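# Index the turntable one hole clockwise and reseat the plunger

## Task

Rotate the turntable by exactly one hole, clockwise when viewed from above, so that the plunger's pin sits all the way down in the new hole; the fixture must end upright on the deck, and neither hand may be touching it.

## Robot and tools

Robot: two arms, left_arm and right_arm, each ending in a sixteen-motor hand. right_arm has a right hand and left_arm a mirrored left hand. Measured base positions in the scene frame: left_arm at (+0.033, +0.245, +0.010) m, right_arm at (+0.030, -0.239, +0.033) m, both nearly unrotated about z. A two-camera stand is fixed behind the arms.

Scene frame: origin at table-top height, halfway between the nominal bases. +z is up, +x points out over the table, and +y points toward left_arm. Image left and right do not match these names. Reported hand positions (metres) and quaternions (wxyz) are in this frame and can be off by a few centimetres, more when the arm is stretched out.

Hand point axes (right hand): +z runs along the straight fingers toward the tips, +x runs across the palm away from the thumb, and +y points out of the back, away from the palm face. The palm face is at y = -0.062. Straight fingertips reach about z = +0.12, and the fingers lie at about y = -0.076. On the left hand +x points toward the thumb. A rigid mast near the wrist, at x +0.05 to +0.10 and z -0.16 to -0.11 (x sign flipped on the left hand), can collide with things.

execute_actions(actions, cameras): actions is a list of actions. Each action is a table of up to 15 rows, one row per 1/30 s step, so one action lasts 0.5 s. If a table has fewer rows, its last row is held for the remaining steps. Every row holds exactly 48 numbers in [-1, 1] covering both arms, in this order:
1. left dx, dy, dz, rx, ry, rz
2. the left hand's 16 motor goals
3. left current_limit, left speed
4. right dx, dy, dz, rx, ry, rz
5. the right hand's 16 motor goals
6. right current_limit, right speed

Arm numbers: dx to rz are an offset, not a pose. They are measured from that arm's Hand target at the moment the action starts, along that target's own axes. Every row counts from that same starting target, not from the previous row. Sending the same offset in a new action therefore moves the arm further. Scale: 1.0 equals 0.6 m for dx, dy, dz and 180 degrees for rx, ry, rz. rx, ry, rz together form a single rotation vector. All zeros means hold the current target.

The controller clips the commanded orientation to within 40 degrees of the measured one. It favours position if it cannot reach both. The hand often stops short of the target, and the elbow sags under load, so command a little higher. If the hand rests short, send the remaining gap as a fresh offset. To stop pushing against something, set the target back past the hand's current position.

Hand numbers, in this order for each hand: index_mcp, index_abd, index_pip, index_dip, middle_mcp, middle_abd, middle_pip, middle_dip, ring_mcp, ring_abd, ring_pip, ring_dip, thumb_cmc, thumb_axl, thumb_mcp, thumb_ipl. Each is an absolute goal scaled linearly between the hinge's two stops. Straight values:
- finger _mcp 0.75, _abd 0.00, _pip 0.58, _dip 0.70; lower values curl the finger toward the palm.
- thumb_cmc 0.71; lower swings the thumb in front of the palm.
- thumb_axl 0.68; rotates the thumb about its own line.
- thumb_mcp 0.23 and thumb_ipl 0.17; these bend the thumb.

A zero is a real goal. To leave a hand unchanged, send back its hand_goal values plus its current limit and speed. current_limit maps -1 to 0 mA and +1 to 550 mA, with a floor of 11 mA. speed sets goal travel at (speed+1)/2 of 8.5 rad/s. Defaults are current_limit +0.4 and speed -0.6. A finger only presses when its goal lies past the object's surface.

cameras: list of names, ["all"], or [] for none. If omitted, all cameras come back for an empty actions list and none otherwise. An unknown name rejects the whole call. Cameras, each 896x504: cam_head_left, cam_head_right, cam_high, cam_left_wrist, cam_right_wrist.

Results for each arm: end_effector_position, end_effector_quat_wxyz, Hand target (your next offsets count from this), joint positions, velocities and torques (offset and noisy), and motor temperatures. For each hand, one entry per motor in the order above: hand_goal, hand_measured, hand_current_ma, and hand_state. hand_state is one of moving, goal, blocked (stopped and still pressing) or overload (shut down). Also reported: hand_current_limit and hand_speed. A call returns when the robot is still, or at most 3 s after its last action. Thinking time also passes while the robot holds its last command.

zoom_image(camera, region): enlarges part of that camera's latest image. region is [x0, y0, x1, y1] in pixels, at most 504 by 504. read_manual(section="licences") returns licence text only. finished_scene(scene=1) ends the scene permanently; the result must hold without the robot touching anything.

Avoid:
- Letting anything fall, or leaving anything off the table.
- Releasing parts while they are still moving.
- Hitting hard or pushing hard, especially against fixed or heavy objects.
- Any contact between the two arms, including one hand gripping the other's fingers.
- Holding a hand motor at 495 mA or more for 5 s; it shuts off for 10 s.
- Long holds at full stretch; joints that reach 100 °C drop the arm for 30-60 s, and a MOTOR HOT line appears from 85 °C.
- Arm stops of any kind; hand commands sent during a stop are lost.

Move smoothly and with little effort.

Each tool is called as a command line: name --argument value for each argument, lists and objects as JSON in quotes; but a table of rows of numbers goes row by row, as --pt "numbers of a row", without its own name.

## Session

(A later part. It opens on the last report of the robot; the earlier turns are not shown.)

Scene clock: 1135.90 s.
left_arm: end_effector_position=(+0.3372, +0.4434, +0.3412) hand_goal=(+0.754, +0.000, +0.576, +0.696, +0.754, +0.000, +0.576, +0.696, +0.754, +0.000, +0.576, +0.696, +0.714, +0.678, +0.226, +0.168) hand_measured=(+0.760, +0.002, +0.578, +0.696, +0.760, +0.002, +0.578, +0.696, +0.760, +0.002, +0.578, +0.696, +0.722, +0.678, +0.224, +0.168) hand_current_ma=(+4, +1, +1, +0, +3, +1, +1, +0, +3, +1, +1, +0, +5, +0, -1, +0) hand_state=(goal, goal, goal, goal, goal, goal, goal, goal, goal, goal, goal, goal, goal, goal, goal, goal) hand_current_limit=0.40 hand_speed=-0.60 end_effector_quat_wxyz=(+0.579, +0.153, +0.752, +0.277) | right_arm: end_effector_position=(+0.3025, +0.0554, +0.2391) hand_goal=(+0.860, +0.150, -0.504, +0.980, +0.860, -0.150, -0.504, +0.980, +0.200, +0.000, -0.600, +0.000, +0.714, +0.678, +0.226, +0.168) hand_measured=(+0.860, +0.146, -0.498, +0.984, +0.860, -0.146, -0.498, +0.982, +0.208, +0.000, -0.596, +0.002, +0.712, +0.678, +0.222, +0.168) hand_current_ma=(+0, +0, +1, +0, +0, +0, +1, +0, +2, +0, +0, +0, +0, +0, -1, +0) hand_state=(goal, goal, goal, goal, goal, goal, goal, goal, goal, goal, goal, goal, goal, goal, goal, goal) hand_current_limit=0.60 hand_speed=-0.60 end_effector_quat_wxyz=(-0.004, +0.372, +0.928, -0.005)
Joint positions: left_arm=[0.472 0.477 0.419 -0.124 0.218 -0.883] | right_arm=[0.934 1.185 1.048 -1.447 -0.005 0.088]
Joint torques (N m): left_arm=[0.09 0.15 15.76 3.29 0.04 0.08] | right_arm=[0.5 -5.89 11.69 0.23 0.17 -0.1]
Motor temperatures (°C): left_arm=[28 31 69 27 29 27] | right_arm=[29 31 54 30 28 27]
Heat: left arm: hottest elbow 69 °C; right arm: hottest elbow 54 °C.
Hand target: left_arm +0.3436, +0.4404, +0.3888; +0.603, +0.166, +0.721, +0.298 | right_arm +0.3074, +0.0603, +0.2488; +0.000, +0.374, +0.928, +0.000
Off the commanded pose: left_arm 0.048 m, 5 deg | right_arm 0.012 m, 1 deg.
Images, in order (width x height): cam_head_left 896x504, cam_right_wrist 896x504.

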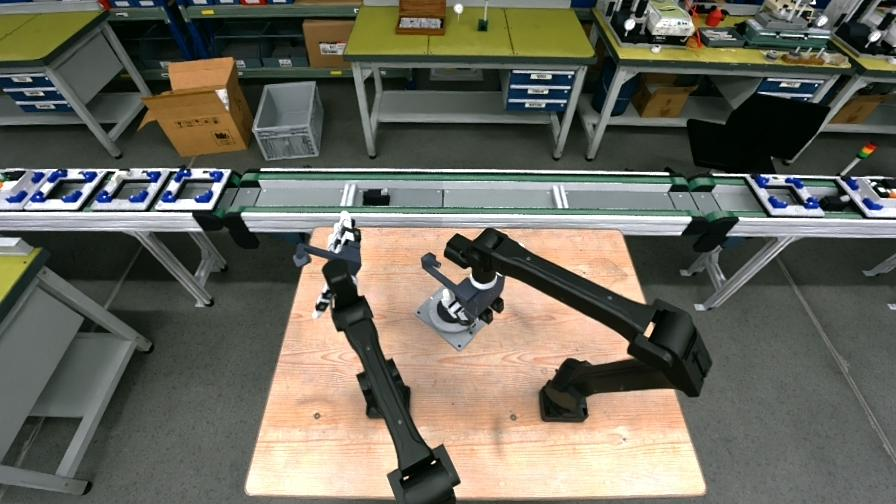

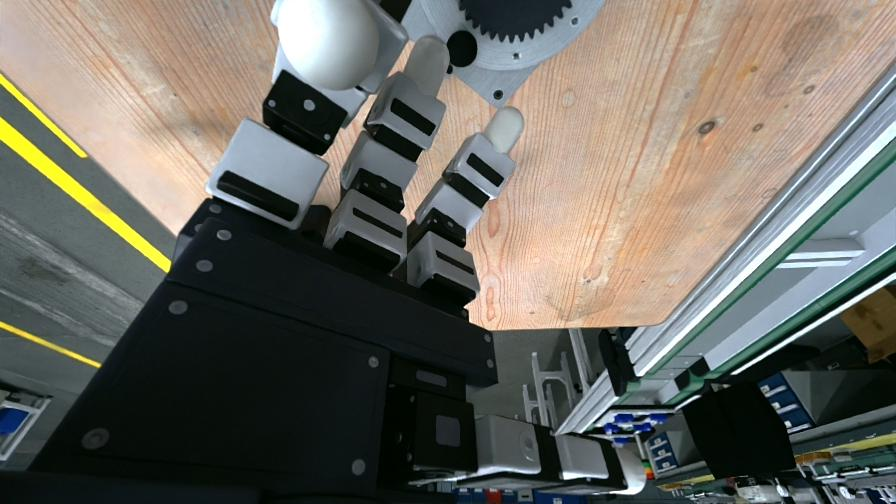

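execute_actions --actions '[[[0,0,0,0,0,0,0.754,0,0.576,0.696,0.754,0,0.576,0.696,0.754,0,0.576,0.696,0.714,0.678,0.226,0.168,0.4,-0.6,-0.05,-0.13,0,0,0,0,0.86,0.15,-0.504,0.98,0.86,-0.15,-0.504,0.98,0.2,0,-0.6,0,0.714,0.678,0.226,0.168,0.6,-0.6]],[[0,0,0,0,0,0,0.754,0,0.576,0.696,0.754,0,0.576,0.696,0.754,0,0.576,0.696,0.714,0.678,0.226,0.168,0.4,-0.6,-0.05,-0.13,0,0,0,0,0.86,0.15,-0.504,0.98,0.86,-0.15,-0.504,0.98,0.2,0,-0.6,0,0.714,0.678,0.226,0.168,0.6,-0.6]]]' --cameras '["cam_high", "cam_head_left","cam_head_right"]'

zoom_image --camera "cam_head_left" --region '[405, 270, 495, 360]'

zoom_image --camera "cam_head_right" --region '[415, 270, 505, 360]'

zoom_image --camera "cam_high" --region '[480, 190, 580, 290]'

Scene clock: 1146.13 s.
left_arm: end_effector_position=(+0.3372, +0.4434, +0.3412) hand_goal=(+0.754, +0.000, +0.576, +0.696, +0.754, +0.000, +0.576, +0.696, +0.754, +0.000, +0.576, +0.696, +0.714, +0.678, +0.226, +0.168) hand_measured=(+0.760, +0.002, +0.578, +0.696, +0.760, +0.002, +0.578, +0.696, +0.760, +0.002, +0.578, +0.696, +0.722, +0.678, +0.224, +0.168) hand_current_ma=(+4, +1, +1, +0, +3, +1, +1, +0, +3, +1, +1, +0, +5, +0, -1, +0) hand_state=(goal, goal, goal, goal, goal, goal, goal, goal, goal, goal, goal, goal, goal, goal, goal, goal) hand_current_limit=0.40 hand_speed=-0.60 end_effector_quat_wxyz=(+0.579, +0.153, +0.752, +0.277) | right_arm: end_effector_position=(+0.2404, -0.0966, +0.2390) hand_goal=(+0.860, +0.150, -0.504, +0.980, +0.860, -0.150, -0.504, +0.980, +0.200, +0.000, -0.600, +0.000, +0.714, +0.678, +0.226, +0.168) hand_measured=(+0.860, +0.146, -0.500, +0.982, +0.860, -0.148, -0.500, +0.982, +0.206, +0.000, -0.596, +0.002, +0.714, +0.678, +0.222, +0.168) hand_current_ma=(+0, +0, +0, +0, +0, +0, +1, +0, +1, +0, +0, +0, +0, +0, -1, +0) hand_state=(goal, goal, goal, goal, goal, goal, goal, goal, goal, goal, goal, goal, goal, goal, goal, goal) hand_current_limit=0.60 hand_speed=-0.60 end_effector_quat_wxyz=(-0.005, +0.380, +0.925, -0.007)
Joint positions: left_arm=[0.472 0.477 0.419 -0.124 0.218 -0.883] | right_arm=[0.665 0.743 0.791 -1.634 -0.001 -0.164]
Joint torques (N m): left_arm=[0.03 0.21 15.83 3.29 0.04 0.07] | right_arm=[-0.21 0.5 11.19 0.32 -0.09 -0.22]
Motor temperatures (°C): left_arm=[28 31 69 27 29 27] | right_arm=[29 31 53 30 28 27]
Heat: left arm: hottest elbow 69 °C; right arm: hottest elbow 53 °C.
Hand target: left_arm +0.3436, +0.4404, +0.3888; +0.603, +0.166, +0.721, +0.298 | right_arm +0.2425, -0.0937, +0.2488; +0.000, +0.374, +0.928, +0.000
Off the commanded pose: left_arm 0.048 m, 5 deg | right_arm 0.010 m, 1 deg.
Images, in order (width x height): cam_head_left 896x504, cam_head_right 896x504, cam_high 896x504.

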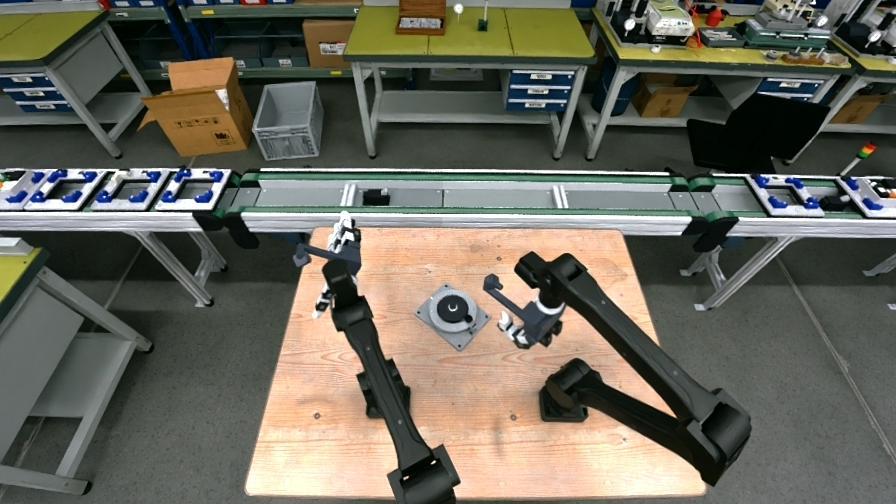

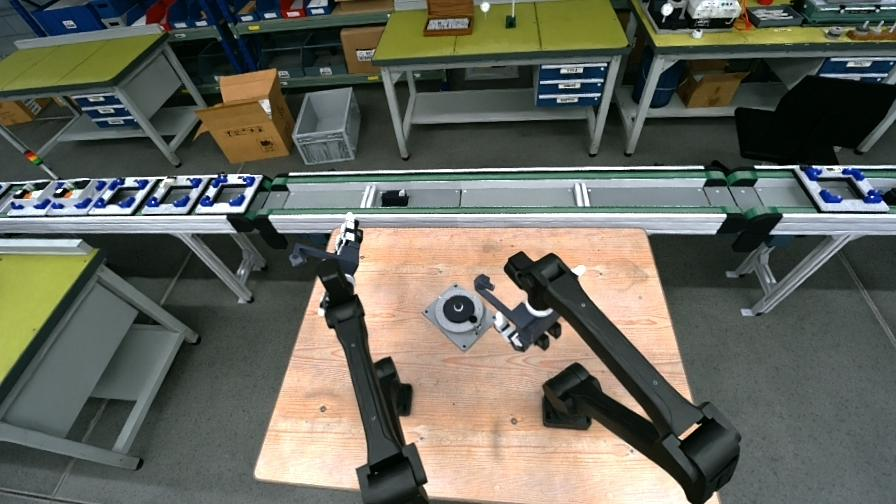

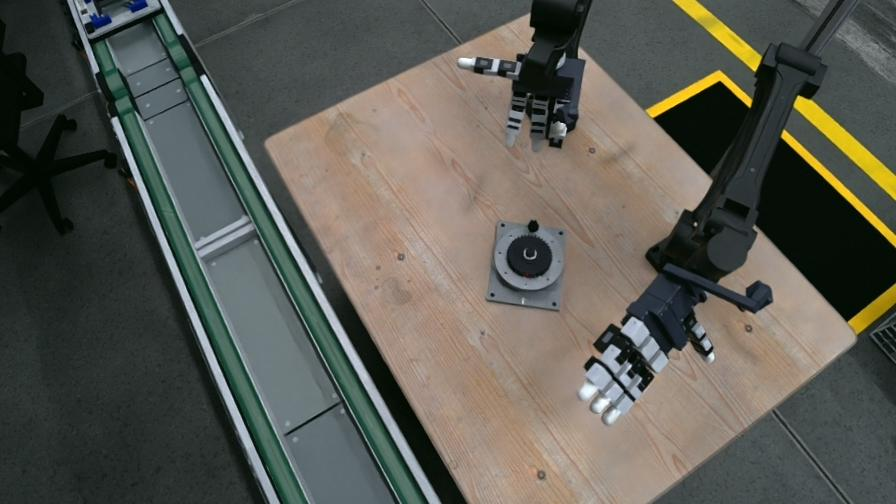

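Scaled by 5.600.

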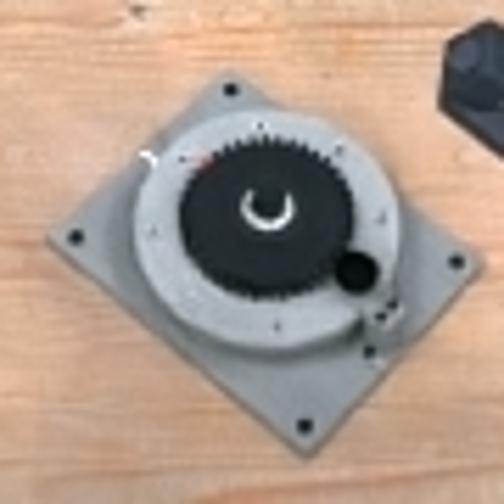

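Scaled by 5.600.

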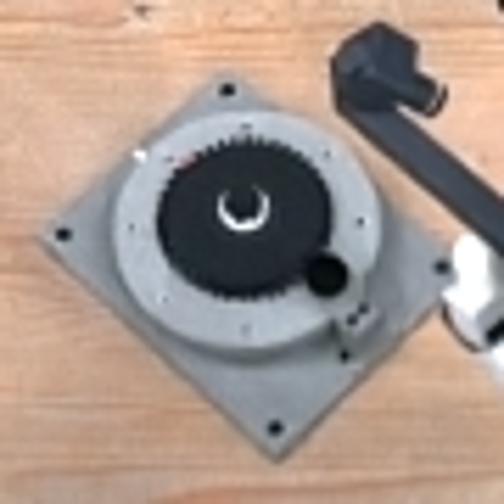

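Scaled by 5.040.

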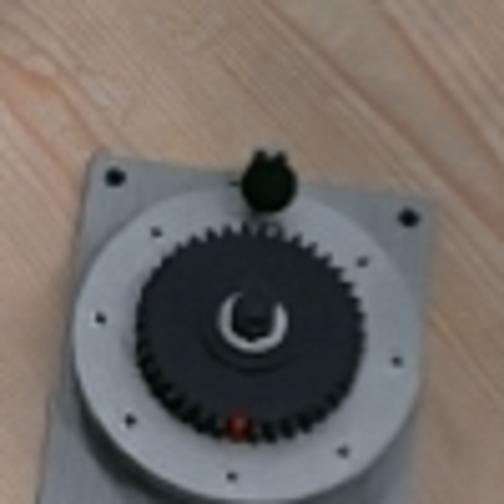

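execute_actions --actions '[[[0,0,0,0,0,0,0.754,0,0.576,0.696,0.754,0,0.576,0.696,0.754,0,0.576,0.696,0.714,0.678,0.226,0.168,0.4,-0.6,0.05,0.145,0.02,0,0,0,0.99,0.25,-0.81,0.98,0.99,-0.25,-0.81,0.98,0.2,0,-0.7,0,0.714,0.678,0.226,0.168,0.6,-0.6]],[[0,0,0,0,0,0,0.754,0,0.576,0.696,0.754,0,0.576,0.696,0.754,0,0.576,0.696,0.714,0.678,0.226,0.168,0.4,-0.6,0.0498,0.1445,0.078,0.047,0,0,0.99,0.25,-0.81,0.98,0.99,-0.25,-0.81,0.98,0.2,0,-0.7,0,0.714,0.678,0.226,0.168,0.6,-0.6]]]' --cameras '["cam_right_wrist"]'

zoom_image --camera "cam_right_wrist" --region '[360, 10, 580, 190]'

Scene clock: 1230.30 s.
left_arm: end_effector_position=(+0.3372, +0.4434, +0.3412) hand_goal=(+0.754, +0.000, +0.576, +0.696, +0.754, +0.000, +0.576, +0.696, +0.754, +0.000, +0.576, +0.696, +0.714, +0.678, +0.226, +0.168) hand_measured=(+0.760, +0.002, +0.578, +0.696, +0.760, +0.002, +0.578, +0.696, +0.760, +0.002, +0.578, +0.696, +0.722, +0.678, +0.224, +0.168) hand_current_ma=(+4, +1, +1, +0, +3, +1, +1, +0, +3, +1, +1, +0, +5, +0, -1, +0) hand_state=(goal, goal, goal, goal, goal, goal, goal, goal, goal, goal, goal, goal, goal, goal, goal, goal) hand_current_limit=0.40 hand_speed=-0.60 end_effector_quat_wxyz=(+0.579, +0.153, +0.752, +0.277) | right_arm: end_effector_position=(+0.3120, +0.0705, +0.1766) hand_goal=(+0.990, +0.250, -0.810, +0.980, +0.990, -0.250, -0.810, +0.980, +0.200, +0.000, -0.700, +0.000, +0.714, +0.678, +0.226, +0.168) hand_measured=(+0.986, +0.246, -0.804, +0.982, +0.986, -0.248, -0.804, +0.982, +0.206, +0.000, -0.694, +0.002, +0.710, +0.678, +0.222, +0.168) hand_current_ma=(+0, +0, +1, +0, +0, +0, +1, +0, +1, +0, +1, +0, -1, +0, -1, +0) hand_state=(goal, goal, goal, goal, goal, goal, goal, goal, goal, goal, goal, goal, goal, goal, goal, goal) hand_current_limit=0.60 hand_speed=-0.60 end_effector_quat_wxyz=(-0.033, +0.362, +0.928, -0.077)
Joint positions: left_arm=[0.472 0.477 0.419 -0.124 0.218 -0.883] | right_arm=[0.929 1.368 1.067 -1.436 -0.016 0.063]
Joint torques (N m): left_arm=[0.03 0.09 15.79 3.28 0.03 0.07] | right_arm=[-0.26 -9 11.17 -0.08 0.05 0]
Motor temperatures (°C): left_arm=[28 31 70 27 29 27] | right_arm=[29 30 46 30 28 27]
Heat: left arm: hottest elbow 70 °C; right arm: hottest elbow 46 °C.
Hand target: left_arm +0.3436, +0.4404, +0.3888; +0.603, +0.166, +0.721, +0.298 | right_arm +0.3197, +0.0730, +0.1900; -0.028, +0.373, +0.925, -0.068
Off the commanded pose: left_arm 0.048 m, 5 deg | right_arm 0.016 m, 2 deg.
Images, in order (width x height): cam_right_wrist 896x504.

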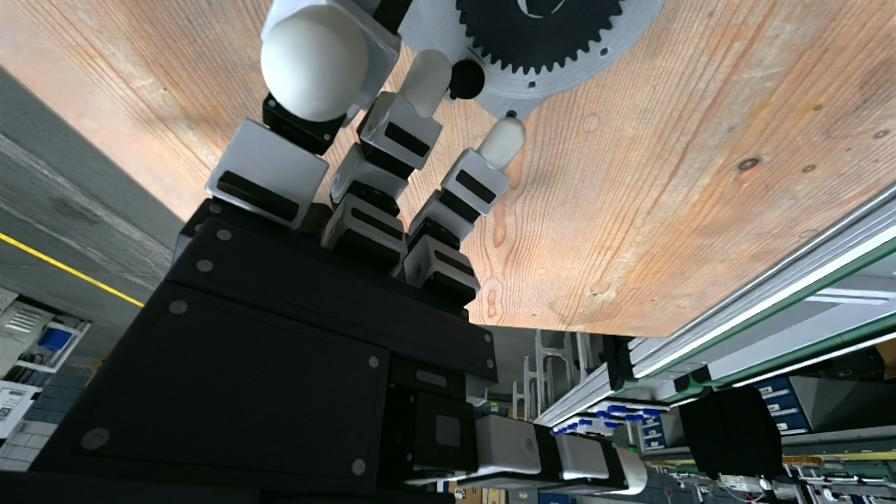

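Scaled by 2.291.

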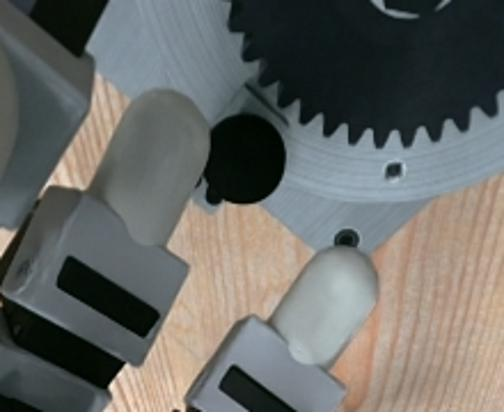

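execute_actions --actions '[[[0,0,0,0,0,0,0.754,0,0.576,0.696,0.754,0,0.576,0.696,0.754,0,0.576,0.696,0.714,0.678,0.226,0.168,0.4,-0.6,0,0.0108,0.0742,0,0,0,0.99,0.25,-0.81,0.98,0.99,-0.25,-0.81,0.98,0.2,0,-0.7,0,0.714,0.678,0.226,0.168,0.6,-0.6]]]' --cameras '["cam_right_wrist"]'

zoom_image --camera "cam_right_wrist" --region '[360, 10, 580, 190]'

Scene clock: 1239.73 s.
left_arm: end_effector_position=(+0.3372, +0.4434, +0.3412) hand_goal=(+0.754, +0.000, +0.576, +0.696, +0.754, +0.000, +0.576, +0.696, +0.754, +0.000, +0.576, +0.696, +0.714, +0.678, +0.226, +0.168) hand_measured=(+0.760, +0.002, +0.578, +0.696, +0.760, +0.002, +0.578, +0.696, +0.760, +0.002, +0.578, +0.696, +0.722, +0.678, +0.224, +0.168) hand_current_ma=(+4, +1, +1, +0, +3, +1, +1, +0, +3, +1, +1, +0, +5, +0, -1, +0) hand_state=(goal, goal, goal, goal, goal, goal, goal, goal, goal, goal, goal, goal, goal, goal, goal, goal) hand_current_limit=0.40 hand_speed=-0.60 end_effector_quat_wxyz=(+0.579, +0.153, +0.752, +0.277) | right_arm: end_effector_position=(+0.3129, +0.0714, +0.1423) hand_goal=(+0.990, +0.250, -0.810, +0.980, +0.990, -0.250, -0.810, +0.980, +0.200, +0.000, -0.700, +0.000, +0.714, +0.678, +0.226, +0.168) hand_measured=(+0.988, +0.246, -0.804, +0.982, +0.988, -0.248, -0.804, +0.982, +0.206, +0.000, -0.694, +0.002, +0.710, +0.678, +0.222, +0.168) hand_current_ma=(+0, +0, +1, +0, +0, +0, +1, +0, +1, +0, +1, +0, +0, +0, -1, +0) hand_state=(goal, goal, goal, goal, goal, goal, goal, goal, goal, goal, goal, goal, goal, goal, goal, goal) hand_current_limit=0.60 hand_speed=-0.60 end_effector_quat_wxyz=(-0.032, +0.363, +0.928, -0.074)
Joint positions: left_arm=[0.472 0.477 0.419 -0.124 0.218 -0.883] | right_arm=[0.929 1.4 1.002 -1.333 -0.016 0.065]
Joint torques (N m): left_arm=[0.03 0.15 15.82 3.29 0.03 0.07] | right_arm=[-0.21 -8.59 9.13 0.9 0.06 0]
Motor temperatures (°C): left_arm=[28 31 70 27 29 27] | right_arm=[29 31 46 30 28 27]
Heat: left arm: hottest elbow 70 °C; right arm: hottest elbow 46 °C.
Hand target: left_arm +0.3436, +0.4404, +0.3888; +0.603, +0.166, +0.721, +0.298 | right_arm +0.3196, +0.0729, +0.1450; -0.028, +0.373, +0.925, -0.068
Off the commanded pose: left_arm 0.048 m, 5 deg | right_arm 0.007 m, 1 deg.
Images, in order (width x height): cam_right_wrist 896x504.

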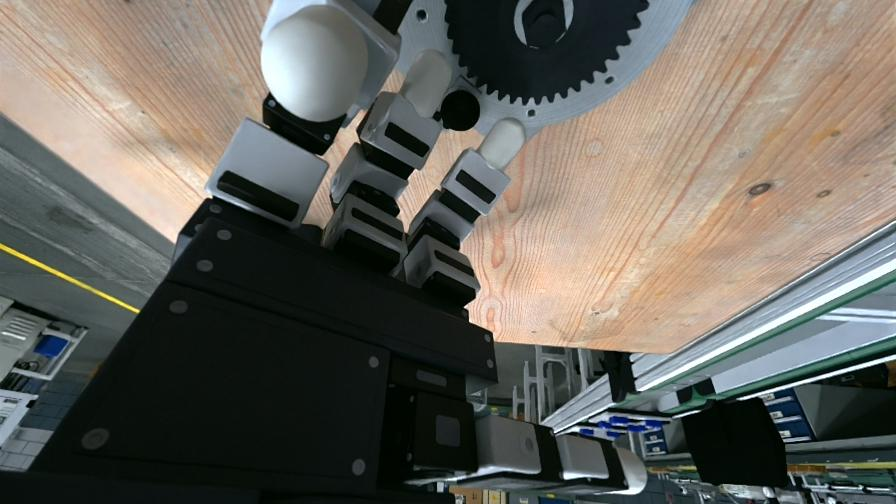

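Scaled by 2.291.

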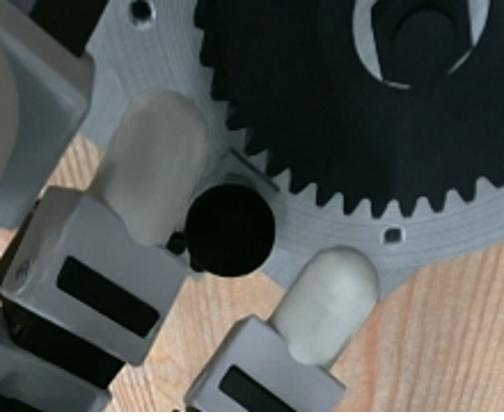

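execute_actions --actions '[[[0,0,0,0,0,0,0.754,0,0.576,0.696,0.754,0,0.576,0.696,0.754,0,0.576,0.696,0.714,0.678,0.226,0.168,0.4,-0.6,0,0.0063,0.0429,0,0,0,0.99,0.25,-0.81,0.98,0.99,-0.25,-0.81,0.98,0.2,0,-0.7,0,0.714,0.678,0.226,0.168,0.6,-0.6]]]' --cameras '["cam_right_wrist"]'

zoom_image --camera "cam_right_wrist" --region '[380, 30, 520, 170]'

Scene clock: 1249.80 s.
left_arm: end_effector_position=(+0.3372, +0.4434, +0.3412) hand_goal=(+0.754, +0.000, +0.576, +0.696, +0.754, +0.000, +0.576, +0.696, +0.754, +0.000, +0.576, +0.696, +0.714, +0.678, +0.226, +0.168) hand_measured=(+0.760, +0.002, +0.578, +0.696, +0.760, +0.002, +0.578, +0.696, +0.760, +0.002, +0.578, +0.696, +0.722, +0.678, +0.224, +0.168) hand_current_ma=(+4, +1, +1, +0, +3, +1, +1, +0, +3, +1, +1, +0, +5, +0, -1, +0) hand_state=(goal, goal, goal, goal, goal, goal, goal, goal, goal, goal, goal, goal, goal, goal, goal, goal) hand_current_limit=0.40 hand_speed=-0.60 end_effector_quat_wxyz=(+0.579, +0.153, +0.752, +0.277) | right_arm: end_effector_position=(+0.3131, +0.0702, +0.1226) hand_goal=(+0.990, +0.250, -0.810, +0.980, +0.990, -0.250, -0.810, +0.980, +0.200, +0.000, -0.700, +0.000, +0.714, +0.678, +0.226, +0.168) hand_measured=(+0.980, +0.248, -0.828, +0.972, +0.988, -0.248, -0.804, +0.982, +0.206, +0.000, -0.694, +0.002, +0.710, +0.678, +0.222, +0.168) hand_current_ma=(-4, +0, -8, -2, +0, +0, +1, +0, +1, +0, +1, +0, +0, +0, -1, +0) hand_state=(goal, goal, goal, goal, goal, goal, goal, goal, goal, goal, goal, goal, goal, goal, goal, goal) hand_current_limit=0.60 hand_speed=-0.60 end_effector_quat_wxyz=(-0.031, +0.368, +0.927, -0.072)
Joint positions: left_arm=[0.472 0.477 0.419 -0.124 0.218 -0.883] | right_arm=[0.929 1.42 0.966 -1.274 -0.016 0.075]
Joint torques (N m): left_arm=[0.03 0.21 15.79 3.32 0.04 0.07] | right_arm=[-0.21 -8.06 8.38 1.1 0.06 -0.01]
Motor temperatures (°C): left_arm=[28 31 70 27 29 27] | right_arm=[29 31 46 30 28 27]
Heat: left arm: hottest elbow 70 °C; right arm: hottest elbow 46 °C.
Hand target: left_arm +0.3436, +0.4404, +0.3888; +0.603, +0.166, +0.721, +0.298 | right_arm +0.3195, +0.0729, +0.1190; -0.028, +0.373, +0.925, -0.068
Off the commanded pose: left_arm 0.048 m, 5 deg | right_arm 0.008 m, 1 deg.
Images, in order (width x height): cam_right_wrist 896x504.

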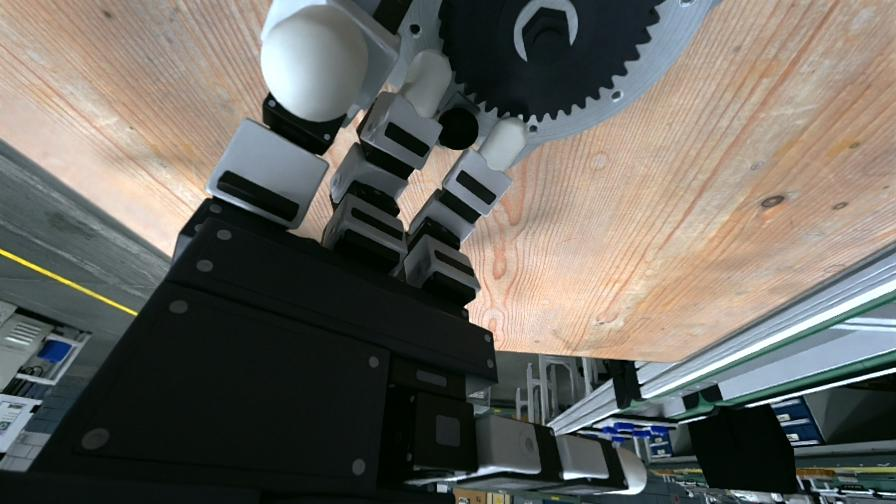

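Scaled by 3.600.

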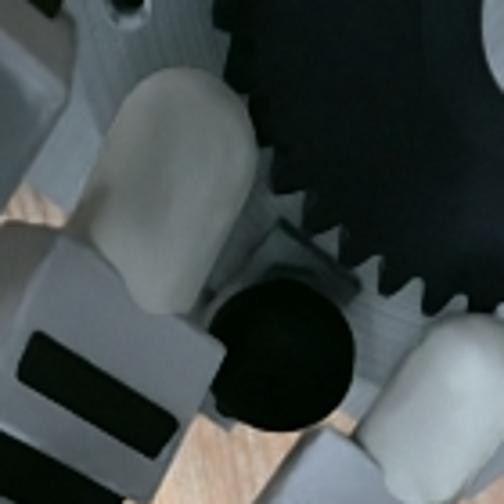

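execute_actions --actions '[[[0,0,0,0,0,0,0.754,0,0.576,0.696,0.754,0,0.576,0.696,0.754,0,0.576,0.696,0.714,0.678,0.226,0.168,0.4,-0.6,-0.006,-0.007,-0.025,0,0,0,0.99,0.4,-0.81,0.98,0.99,-0.4,-0.81,0.98,0.2,0,-0.7,0,0.714,0.678,0.226,0.168,0.6,-0.6]],[[0,0,0,0,0,0,0.754,0,0.576,0.696,0.754,0,0.576,0.696,0.754,0,0.576,0.696,0.714,0.678,0.226,0.168,0.4,-0.6,0,0.0034,0.026,0,0,0,0.99,0.4,-0.81,0.98,0.99,-0.4,-0.81,0.98,0.2,0,-0.7,0,0.714,0.678,0.226,0.168,0.6,-0.6]]]' --cameras '["cam_right_wrist"]'

zoom_image --camera "cam_right_wrist" --region '[380, 30, 520, 170]'

Scene clock: 1264.53 s.
left_arm: end_effector_position=(+0.3372, +0.4434, +0.3412) hand_goal=(+0.754, +0.000, +0.576, +0.696, +0.754, +0.000, +0.576, +0.696, +0.754, +0.000, +0.576, +0.696, +0.714, +0.678, +0.226, +0.168) hand_measured=(+0.760, +0.002, +0.578, +0.696, +0.760, +0.002, +0.578, +0.696, +0.760, +0.002, +0.578, +0.696, +0.722, +0.678, +0.224, +0.168) hand_current_ma=(+4, +1, +1, +0, +3, +1, +1, +0, +3, +1, +1, +0, +5, +0, -1, +0) hand_state=(goal, goal, goal, goal, goal, goal, goal, goal, goal, goal, goal, goal, goal, goal, goal, goal) hand_current_limit=0.40 hand_speed=-0.60 end_effector_quat_wxyz=(+0.579, +0.153, +0.752, +0.277) | right_arm: end_effector_position=(+0.3120, +0.0688, +0.1203) hand_goal=(+0.990, +0.400, -0.810, +0.980, +0.990, -0.400, -0.810, +0.980, +0.200, +0.000, -0.700, +0.000, +0.714, +0.678, +0.226, +0.168) hand_measured=(+0.984, +0.396, -0.810, +0.978, +0.988, -0.396, -0.804, +0.982, +0.206, +0.000, -0.694, +0.002, +0.710, +0.678, +0.222, +0.168) hand_current_ma=(-1, +0, +0, +0, +0, +0, +1, +0, +1, +0, +1, +0, +0, +0, -1, +0) hand_state=(goal, goal, goal, goal, goal, goal, goal, goal, goal, goal, goal, goal, goal, goal, goal, goal) hand_current_limit=0.60 hand_speed=-0.60 end_effector_quat_wxyz=(-0.031, +0.368, +0.926, -0.074)
Joint positions: left_arm=[0.472 0.477 0.419 -0.124 0.218 -0.883] | right_arm=[0.929 1.42 0.959 -1.27 -0.016 0.075]
Joint torques (N m): left_arm=[0.03 0.21 15.77 3.28 0.03 0.07] | right_arm=[-0.56 -8.53 8.2 1.02 0.11 -0.09]
Motor temperatures (°C): left_arm=[28 31 71 27 29 27] | right_arm=[29 31 45 30 28 27]
Heat: left arm: hottest elbow 71 °C; right arm: hottest elbow 45 °C.
Hand target: left_arm +0.3436, +0.4404, +0.3888; +0.603, +0.166, +0.721, +0.298 | right_arm +0.3206, +0.0688, +0.1187; -0.028, +0.373, +0.925, -0.068
Off the commanded pose: left_arm 0.048 m, 5 deg | right_arm 0.009 m, 1 deg.
Images, in order (width x height): cam_right_wrist 896x504.

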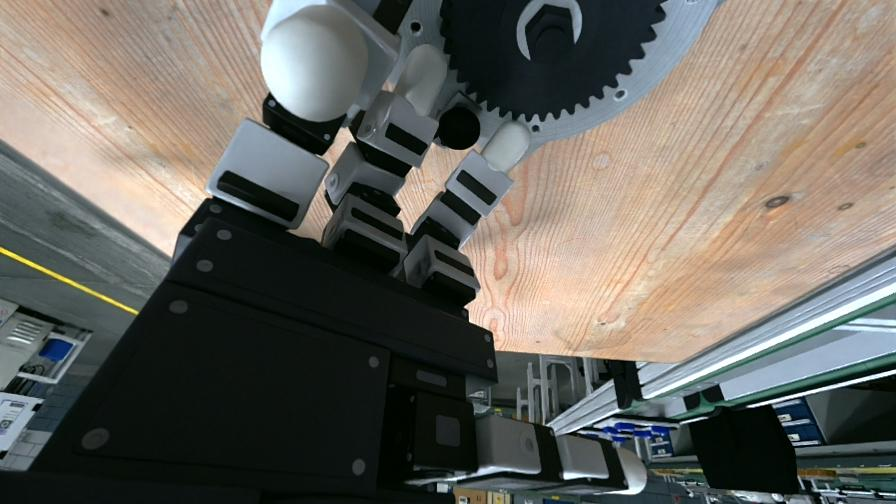

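Scaled by 3.600.

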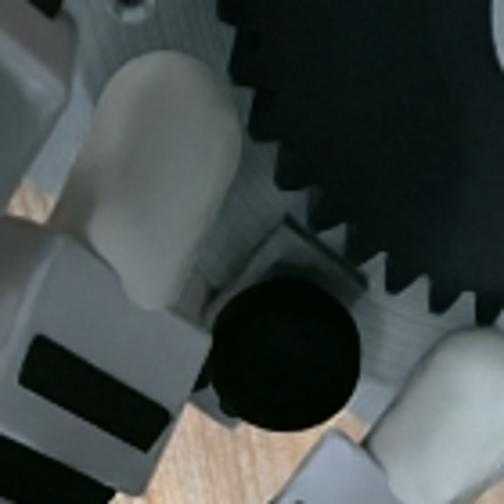

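execute_actions --actions '[[[0,0,0,0,0,0,0.754,0,0.576,0.696,0.754,0,0.576,0.696,0.754,0,0.576,0.696,0.714,0.678,0.226,0.168,0.4,-0.6,0,-0.012,-0.008,0,0,0,0.99,0.4,-0.81,0.98,0.99,-0.4,-0.81,0.98,0.2,0,-0.7,0,0.714,0.678,0.226,0.168,0.6,-0.6]],[[0,0,0,0,0,0,0.754,0,0.576,0.696,0.754,0,0.576,0.696,0.754,0,0.576,0.696,0.714,0.678,0.226,0.168,0.4,-0.6,0,0.001,0.015,0,0,0,0.99,0.4,-0.81,0.98,0.99,-0.4,-0.81,0.98,0.2,0,-0.7,0,0.714,0.678,0.226,0.168,0.6,-0.6]]]' --cameras '[]'

Scene clock: 1274.13 s.
left_arm: end_effector_position=(+0.3372, +0.4434, +0.3412) hand_goal=(+0.754, +0.000, +0.576, +0.696, +0.754, +0.000, +0.576, +0.696, +0.754, +0.000, +0.576, +0.696, +0.714, +0.678, +0.226, +0.168) hand_measured=(+0.760, +0.002, +0.578, +0.696, +0.760, +0.002, +0.578, +0.696, +0.760, +0.002, +0.578, +0.696, +0.722, +0.678, +0.224, +0.168) hand_current_ma=(+4, +1, +1, +0, +3, +1, +1, +0, +3, +1, +1, +0, +5, +0, -1, +0) hand_state=(goal, goal, goal, goal, goal, goal, goal, goal, goal, goal, goal, goal, goal, goal, goal, goal) hand_current_limit=0.40 hand_speed=-0.60 end_effector_quat_wxyz=(+0.579, +0.153, +0.752, +0.277) | right_arm: end_effector_position=(+0.3087, +0.0632, +0.1123) hand_goal=(+0.990, +0.400, -0.810, +0.980, +0.990, -0.400, -0.810, +0.980, +0.200, +0.000, -0.700, +0.000, +0.714, +0.678, +0.226, +0.168) hand_measured=(+0.984, +0.396, -0.810, +0.978, +0.988, -0.396, -0.804, +0.982, +0.206, +0.000, -0.694, +0.002, +0.710, +0.678, +0.222, +0.168) hand_current_ma=(-1, +0, +0, +0, +0, +0, +1, +0, +1, +0, +1, +0, +0, +0, -1, +0) hand_state=(goal, goal, goal, goal, goal, goal, goal, goal, goal, goal, goal, goal, goal, goal, goal, goal) hand_current_limit=0.60 hand_speed=-0.60 end_effector_quat_wxyz=(-0.031, +0.365, +0.927, -0.078)
Joint positions: left_arm=[0.472 0.477 0.419 -0.124 0.218 -0.883] | right_arm=[0.928 1.418 0.935 -1.255 -0.012 0.069]
Joint torques (N m): left_arm=[0.09 0.15 15.79 3.29 0.04 0.07] | right_arm=[-0.44 -9.47 8.18 0.91 0.11 -0.08]
Motor temperatures (°C): left_arm=[28 31 71 27 29 27] | right_arm=[29 31 45 30 28 27]
Heat: left arm: hottest elbow 71 °C; right arm: hottest elbow 45 °C.
Hand target: left_arm +0.3436, +0.4404, +0.3888; +0.603, +0.166, +0.721, +0.298 | right_arm +0.3156, +0.0637, +0.1155; -0.028, +0.373, +0.925, -0.068
Off the commanded pose: left_arm 0.048 m, 5 deg | right_arm 0.008 m, 1 deg.
No camera images: "cameras" was empty.

execute_actions --actions '[[[0,0,0,0,0,0,0.754,0,0.576,0.696,0.754,0,0.576,0.696,0.754,0,0.576,0.696,0.714,0.678,0.226,0.168,0.4,-0.6,0,0.0091,-0.0418,0,0,0,0.99,0.3,-0.81,0.98,0.99,-0.3,-0.81,0.98,0.2,0,-0.7,0,0.714,0.678,0.226,0.168,0.6,-0.6]]]' --cameras '["cam_right_wrist"]'

zoom_image --camera "cam_right_wrist" --region '[380, 30, 520, 170]'

Scene clock: 1281.83 s.
left_arm: end_effector_position=(+0.3372, +0.4434, +0.3412) hand_goal=(+0.754, +0.000, +0.576, +0.696, +0.754, +0.000, +0.576, +0.696, +0.754, +0.000, +0.576, +0.696, +0.714, +0.678, +0.226, +0.168) hand_measured=(+0.760, +0.002, +0.578, +0.696, +0.760, +0.002, +0.578, +0.696, +0.760, +0.002, +0.578, +0.696, +0.722, +0.678, +0.224, +0.168) hand_current_ma=(+4, +1, +1, +0, +3, +1, +1, +0, +3, +1, +1, +0, +5, +0, -1, +0) hand_state=(goal, goal, goal, goal, goal, goal, goal, goal, goal, goal, goal, goal, goal, goal, goal, goal) hand_current_limit=0.40 hand_speed=-0.60 end_effector_quat_wxyz=(+0.579, +0.153, +0.752, +0.277) | right_arm: end_effector_position=(+0.3088, +0.0650, +0.1212) hand_goal=(+0.990, +0.300, -0.810, +0.980, +0.990, -0.300, -0.810, +0.980, +0.200, +0.000, -0.700, +0.000, +0.714, +0.678, +0.226, +0.168) hand_measured=(+0.984, +0.302, -0.810, +0.978, +0.988, -0.302, -0.804, +0.982, +0.206, +0.000, -0.694, +0.002, +0.710, +0.678, +0.222, +0.168) hand_current_ma=(-1, +0, +0, +0, +0, +0, +1, +0, +1, +0, +1, +0, +0, +0, -1, +0) hand_state=(goal, goal, goal, goal, goal, goal, goal, goal, goal, goal, goal, goal, goal, goal, goal, goal) hand_current_limit=0.60 hand_speed=-0.60 end_effector_quat_wxyz=(-0.035, +0.364, +0.927, -0.083)
Joint positions: left_arm=[0.472 0.477 0.419 -0.124 0.218 -0.883] | right_arm=[0.928 1.417 0.961 -1.293 -0.016 0.066]
Joint torques (N m): left_arm=[0.09 0.15 15.79 3.29 0.04 0.07] | right_arm=[-0.5 -10.05 11.32 -0.25 0.12 -0.1]
Motor temperatures (°C): left_arm=[28 31 71 27 29 27] | right_arm=[29 31 45 30 28 27]
Heat: left arm: hottest elbow 71 °C; right arm: hottest elbow 45 °C.
Hand target: left_arm +0.3436, +0.4404, +0.3888; +0.603, +0.166, +0.721, +0.298 | right_arm +0.3219, +0.0702, +0.1395; -0.028, +0.373, +0.925, -0.068
Off the commanded pose: left_arm 0.048 m, 5 deg | right_arm 0.023 m, 2 deg.
Images, in order (width x height): cam_right_wrist 896x504.

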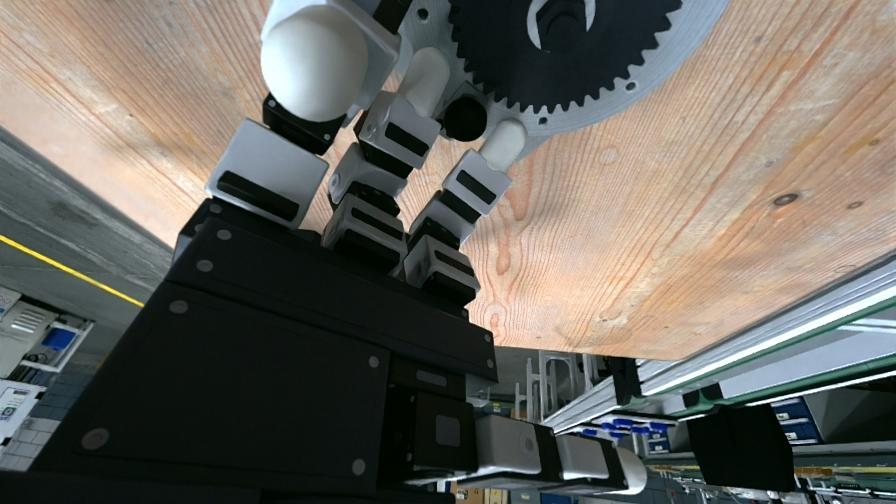

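Scaled by 3.600.

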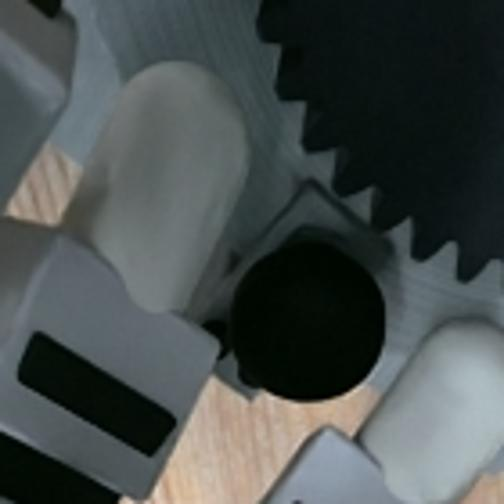

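execute_actions --actions '[[[0,0,0,0,0,0,0.754,0,0.576,0.696,0.754,0,0.576,0.696,0.754,0,0.576,0.696,0.714,0.678,0.226,0.168,0.4,-0.6,0,-0.0091,0.0418,0,0,0,0.99,0.35,-0.81,0.98,0.99,-0.35,-0.81,0.98,0.2,0,-0.7,0,0.714,0.678,0.226,0.168,0.6,-0.6]],[[0,0,0,0,0,0,0.754,0,0.576,0.696,0.754,0,0.576,0.696,0.754,0,0.576,0.696,0.714,0.678,0.226,0.168,0.4,-0.6,0,0,0,0,0,0,0.99,0.35,-0.81,0.98,0.99,-0.35,-0.81,0.98,0.2,0,-0.7,0,0.714,0.678,0.226,0.168,0.6,-0.6]],[[0,0,0,0,0,0,0.754,0,0.576,0.696,0.754,0,0.576,0.696,0.754,0,0.576,0.696,0.714,0.678,0.226,0.168,0.4,-0.6,0,0.0104,-0.033,0,0,0,0.99,0.3,-0.81,0.98,0.99,-0.3,-0.81,0.98,0.2,0,-0.7,0,0.714,0.678,0.226,0.168,0.6,-0.6]]]' --cameras '["cam_right_wrist"]'

zoom_image --camera "cam_right_wrist" --region '[380, 30, 520, 170]'

Scene clock: 1294.30 s.
left_arm: end_effector_position=(+0.3372, +0.4434, +0.3412) hand_goal=(+0.754, +0.000, +0.576, +0.696, +0.754, +0.000, +0.576, +0.696, +0.754, +0.000, +0.576, +0.696, +0.714, +0.678, +0.226, +0.168) hand_measured=(+0.760, +0.002, +0.578, +0.696, +0.760, +0.002, +0.578, +0.696, +0.760, +0.002, +0.578, +0.696, +0.722, +0.678, +0.224, +0.168) hand_current_ma=(+4, +1, +1, +0, +3, +1, +1, +0, +3, +1, +1, +0, +5, +0, -1, +0) hand_state=(goal, goal, goal, goal, goal, goal, goal, goal, goal, goal, goal, goal, goal, goal, goal, goal) hand_current_limit=0.40 hand_speed=-0.60 end_effector_quat_wxyz=(+0.579, +0.153, +0.752, +0.277) | right_arm: end_effector_position=(+0.3093, +0.0646, +0.1183) hand_goal=(+0.990, +0.300, -0.810, +0.980, +0.990, -0.300, -0.810, +0.980, +0.200, +0.000, -0.700, +0.000, +0.714, +0.678, +0.226, +0.168) hand_measured=(+0.984, +0.302, -0.810, +0.978, +0.988, -0.302, -0.804, +0.982, +0.206, +0.000, -0.694, +0.002, +0.710, +0.678, +0.222, +0.168) hand_current_ma=(-1, +0, +0, +0, +0, +0, +1, +0, +1, +0, +1, +0, +0, +0, -1, +0) hand_state=(goal, goal, goal, goal, goal, goal, goal, goal, goal, goal, goal, goal, goal, goal, goal, goal) hand_current_limit=0.60 hand_speed=-0.60 end_effector_quat_wxyz=(-0.034, +0.365, +0.927, -0.080)
Joint positions: left_arm=[0.472 0.477 0.419 -0.124 0.218 -0.883] | right_arm=[0.926 1.417 0.952 -1.278 -0.016 0.066]
Joint torques (N m): left_arm=[0.03 0.09 15.79 3.28 0.03 0.07] | right_arm=[-0.5 -9.41 11.38 -0.23 0.12 -0.1]
Motor temperatures (°C): left_arm=[28 31 71 27 29 27] | right_arm=[29 31 45 30 28 27]
Heat: left arm: hottest elbow 71 °C; right arm: hottest elbow 45 °C.
Hand target: left_arm +0.3436, +0.4404, +0.3888; +0.603, +0.166, +0.721, +0.298 | right_arm +0.3219, +0.0702, +0.1342; -0.028, +0.373, +0.925, -0.068
Off the commanded pose: left_arm 0.048 m, 5 deg | right_arm 0.021 m, 2 deg.
Images, in order (width x height): cam_right_wrist 896x504.

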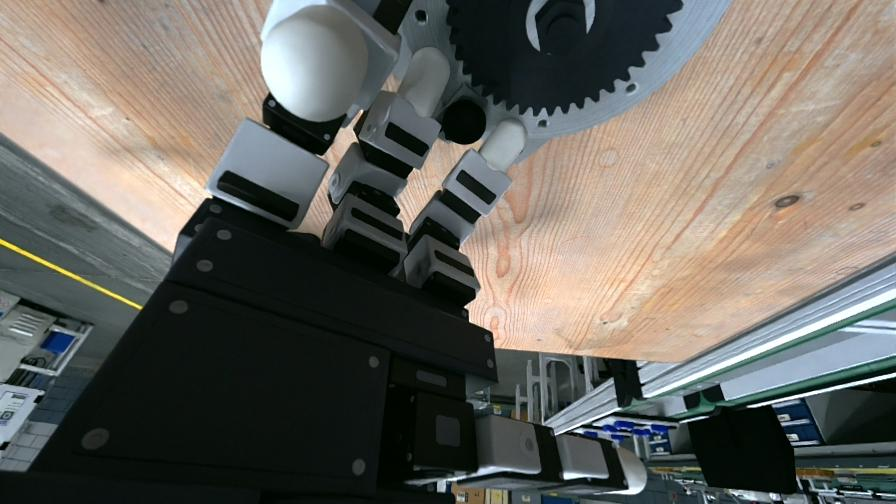

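Scaled by 3.600.

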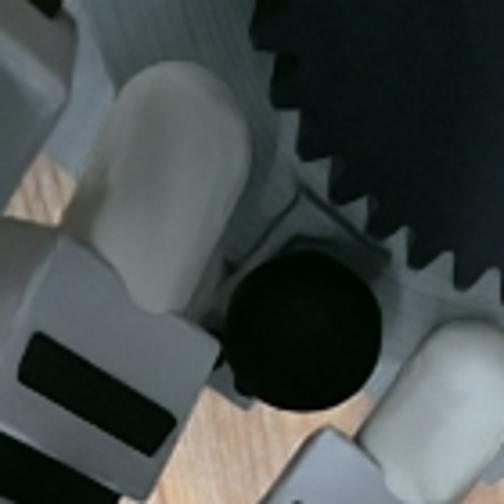

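execute_actions --actions '[[[0,0,0,0,0,0,0.754,0,0.576,0.696,0.754,0,0.576,0.696,0.754,0,0.576,0.696,0.714,0.678,0.226,0.168,0.4,-0.6,0,0,0,0,0,0,0.99,-0.5,-0.81,0.98,0.99,0.5,-0.81,0.98,0.2,0,-0.7,0,0.714,0.678,0.226,0.168,0.78,-0.8]],[[0,0,0,0,0,0,0.754,0,0.576,0.696,0.754,0,0.576,0.696,0.754,0,0.576,0.696,0.714,0.678,0.226,0.168,0.4,-0.6,0,0,0,0,0,0,0.99,-0.5,-0.81,0.98,0.99,0.5,-0.81,0.98,0.2,0,-0.7,0,0.714,0.678,0.226,0.168,0.78,-0.8]]]' --cameras '["cam_right_wrist"]'

zoom_image --camera "cam_right_wrist" --region '[380, 30, 520, 170]'

Scene clock: 1300.40 s.
left_arm: end_effector_position=(+0.3372, +0.4434, +0.3412) hand_goal=(+0.754, +0.000, +0.576, +0.696, +0.754, +0.000, +0.576, +0.696, +0.754, +0.000, +0.576, +0.696, +0.714, +0.678, +0.226, +0.168) hand_measured=(+0.760, +0.002, +0.578, +0.696, +0.760, +0.002, +0.578, +0.696, +0.760, +0.002, +0.578, +0.696, +0.722, +0.678, +0.224, +0.168) hand_current_ma=(+4, +1, +1, +0, +3, +1, +1, +0, +3, +1, +1, +0, +5, +0, -1, +0) hand_state=(goal, goal, goal, goal, goal, goal, goal, goal, goal, goal, goal, goal, goal, goal, goal, goal) hand_current_limit=0.40 hand_speed=-0.60 end_effector_quat_wxyz=(+0.579, +0.153, +0.752, +0.277) | right_arm: end_effector_position=(+0.3124, +0.0675, +0.1223) hand_goal=(+0.990, -0.500, -0.810, +0.980, +0.990, +0.500, -0.810, +0.980, +0.200, +0.000, -0.700, +0.000, +0.714, +0.678, +0.226, +0.168) hand_measured=(+0.970, -0.312, -0.842, +0.972, +0.990, +0.324, -0.834, +0.974, +0.206, +0.000, -0.694, +0.002, +0.712, +0.678, +0.222, +0.168) hand_current_ma=(-12, +453, -24, -2, +0, -398, -15, -1, +1, +0, +1, +0, +0, +0, -1, +0) hand_state=(blocked, blocked, blocked, goal, goal, blocked, blocked, goal, goal, goal, goal, goal, goal, goal, goal, goal) hand_current_limit=0.78 hand_speed=-0.80 end_effector_quat_wxyz=(-0.032, +0.365, +0.927, -0.075)
Joint positions: left_arm=[0.472 0.477 0.419 -0.124 0.218 -0.883] | right_arm=[0.925 1.417 0.963 -1.28 -0.016 0.066]
Joint torques (N m): left_arm=[0.09 0.21 15.82 3.29 0.04 0.07] | right_arm=[-0.5 -9.41 10.62 -0.16 0.13 -0.09]
Motor temperatures (°C): left_arm=[28 31 71 27 29 27] | right_arm=[29 31 46 30 28 27]
Heat: left arm: hottest elbow 71 °C; right arm: hottest elbow 46 °C.
Hand target: left_arm +0.3436, +0.4404, +0.3888; +0.603, +0.166, +0.721, +0.298 | right_arm +0.3219, +0.0702, +0.1342; -0.028, +0.373, +0.925, -0.068
Off the commanded pose: left_arm 0.048 m, 5 deg | right_arm 0.015 m, 1 deg.
Images, in order (width x height): cam_right_wrist 896x504.

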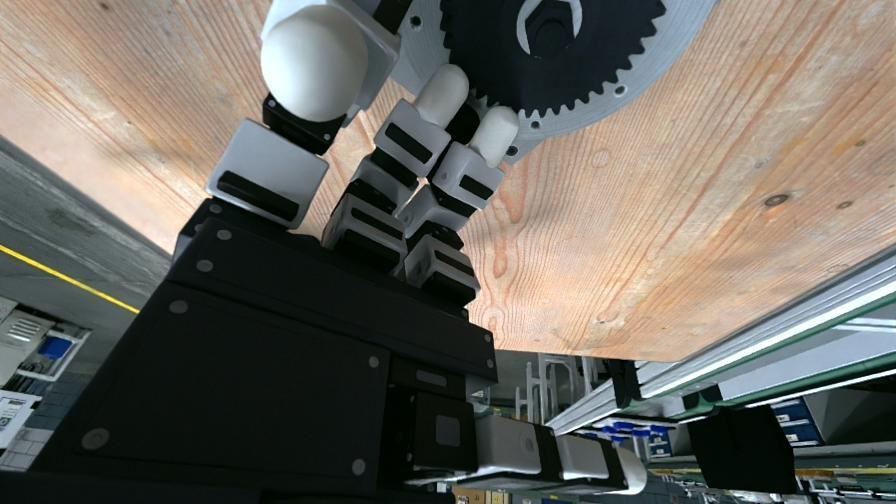

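Scaled by 3.600.

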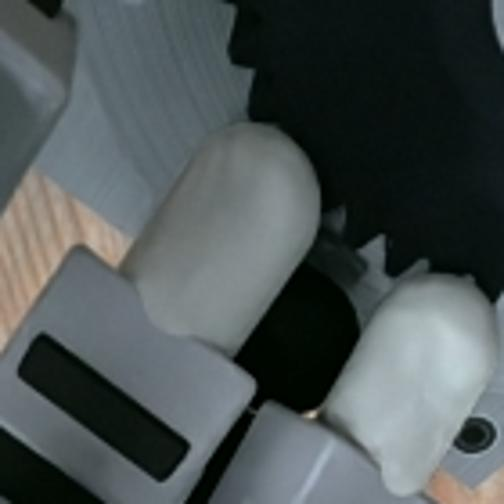

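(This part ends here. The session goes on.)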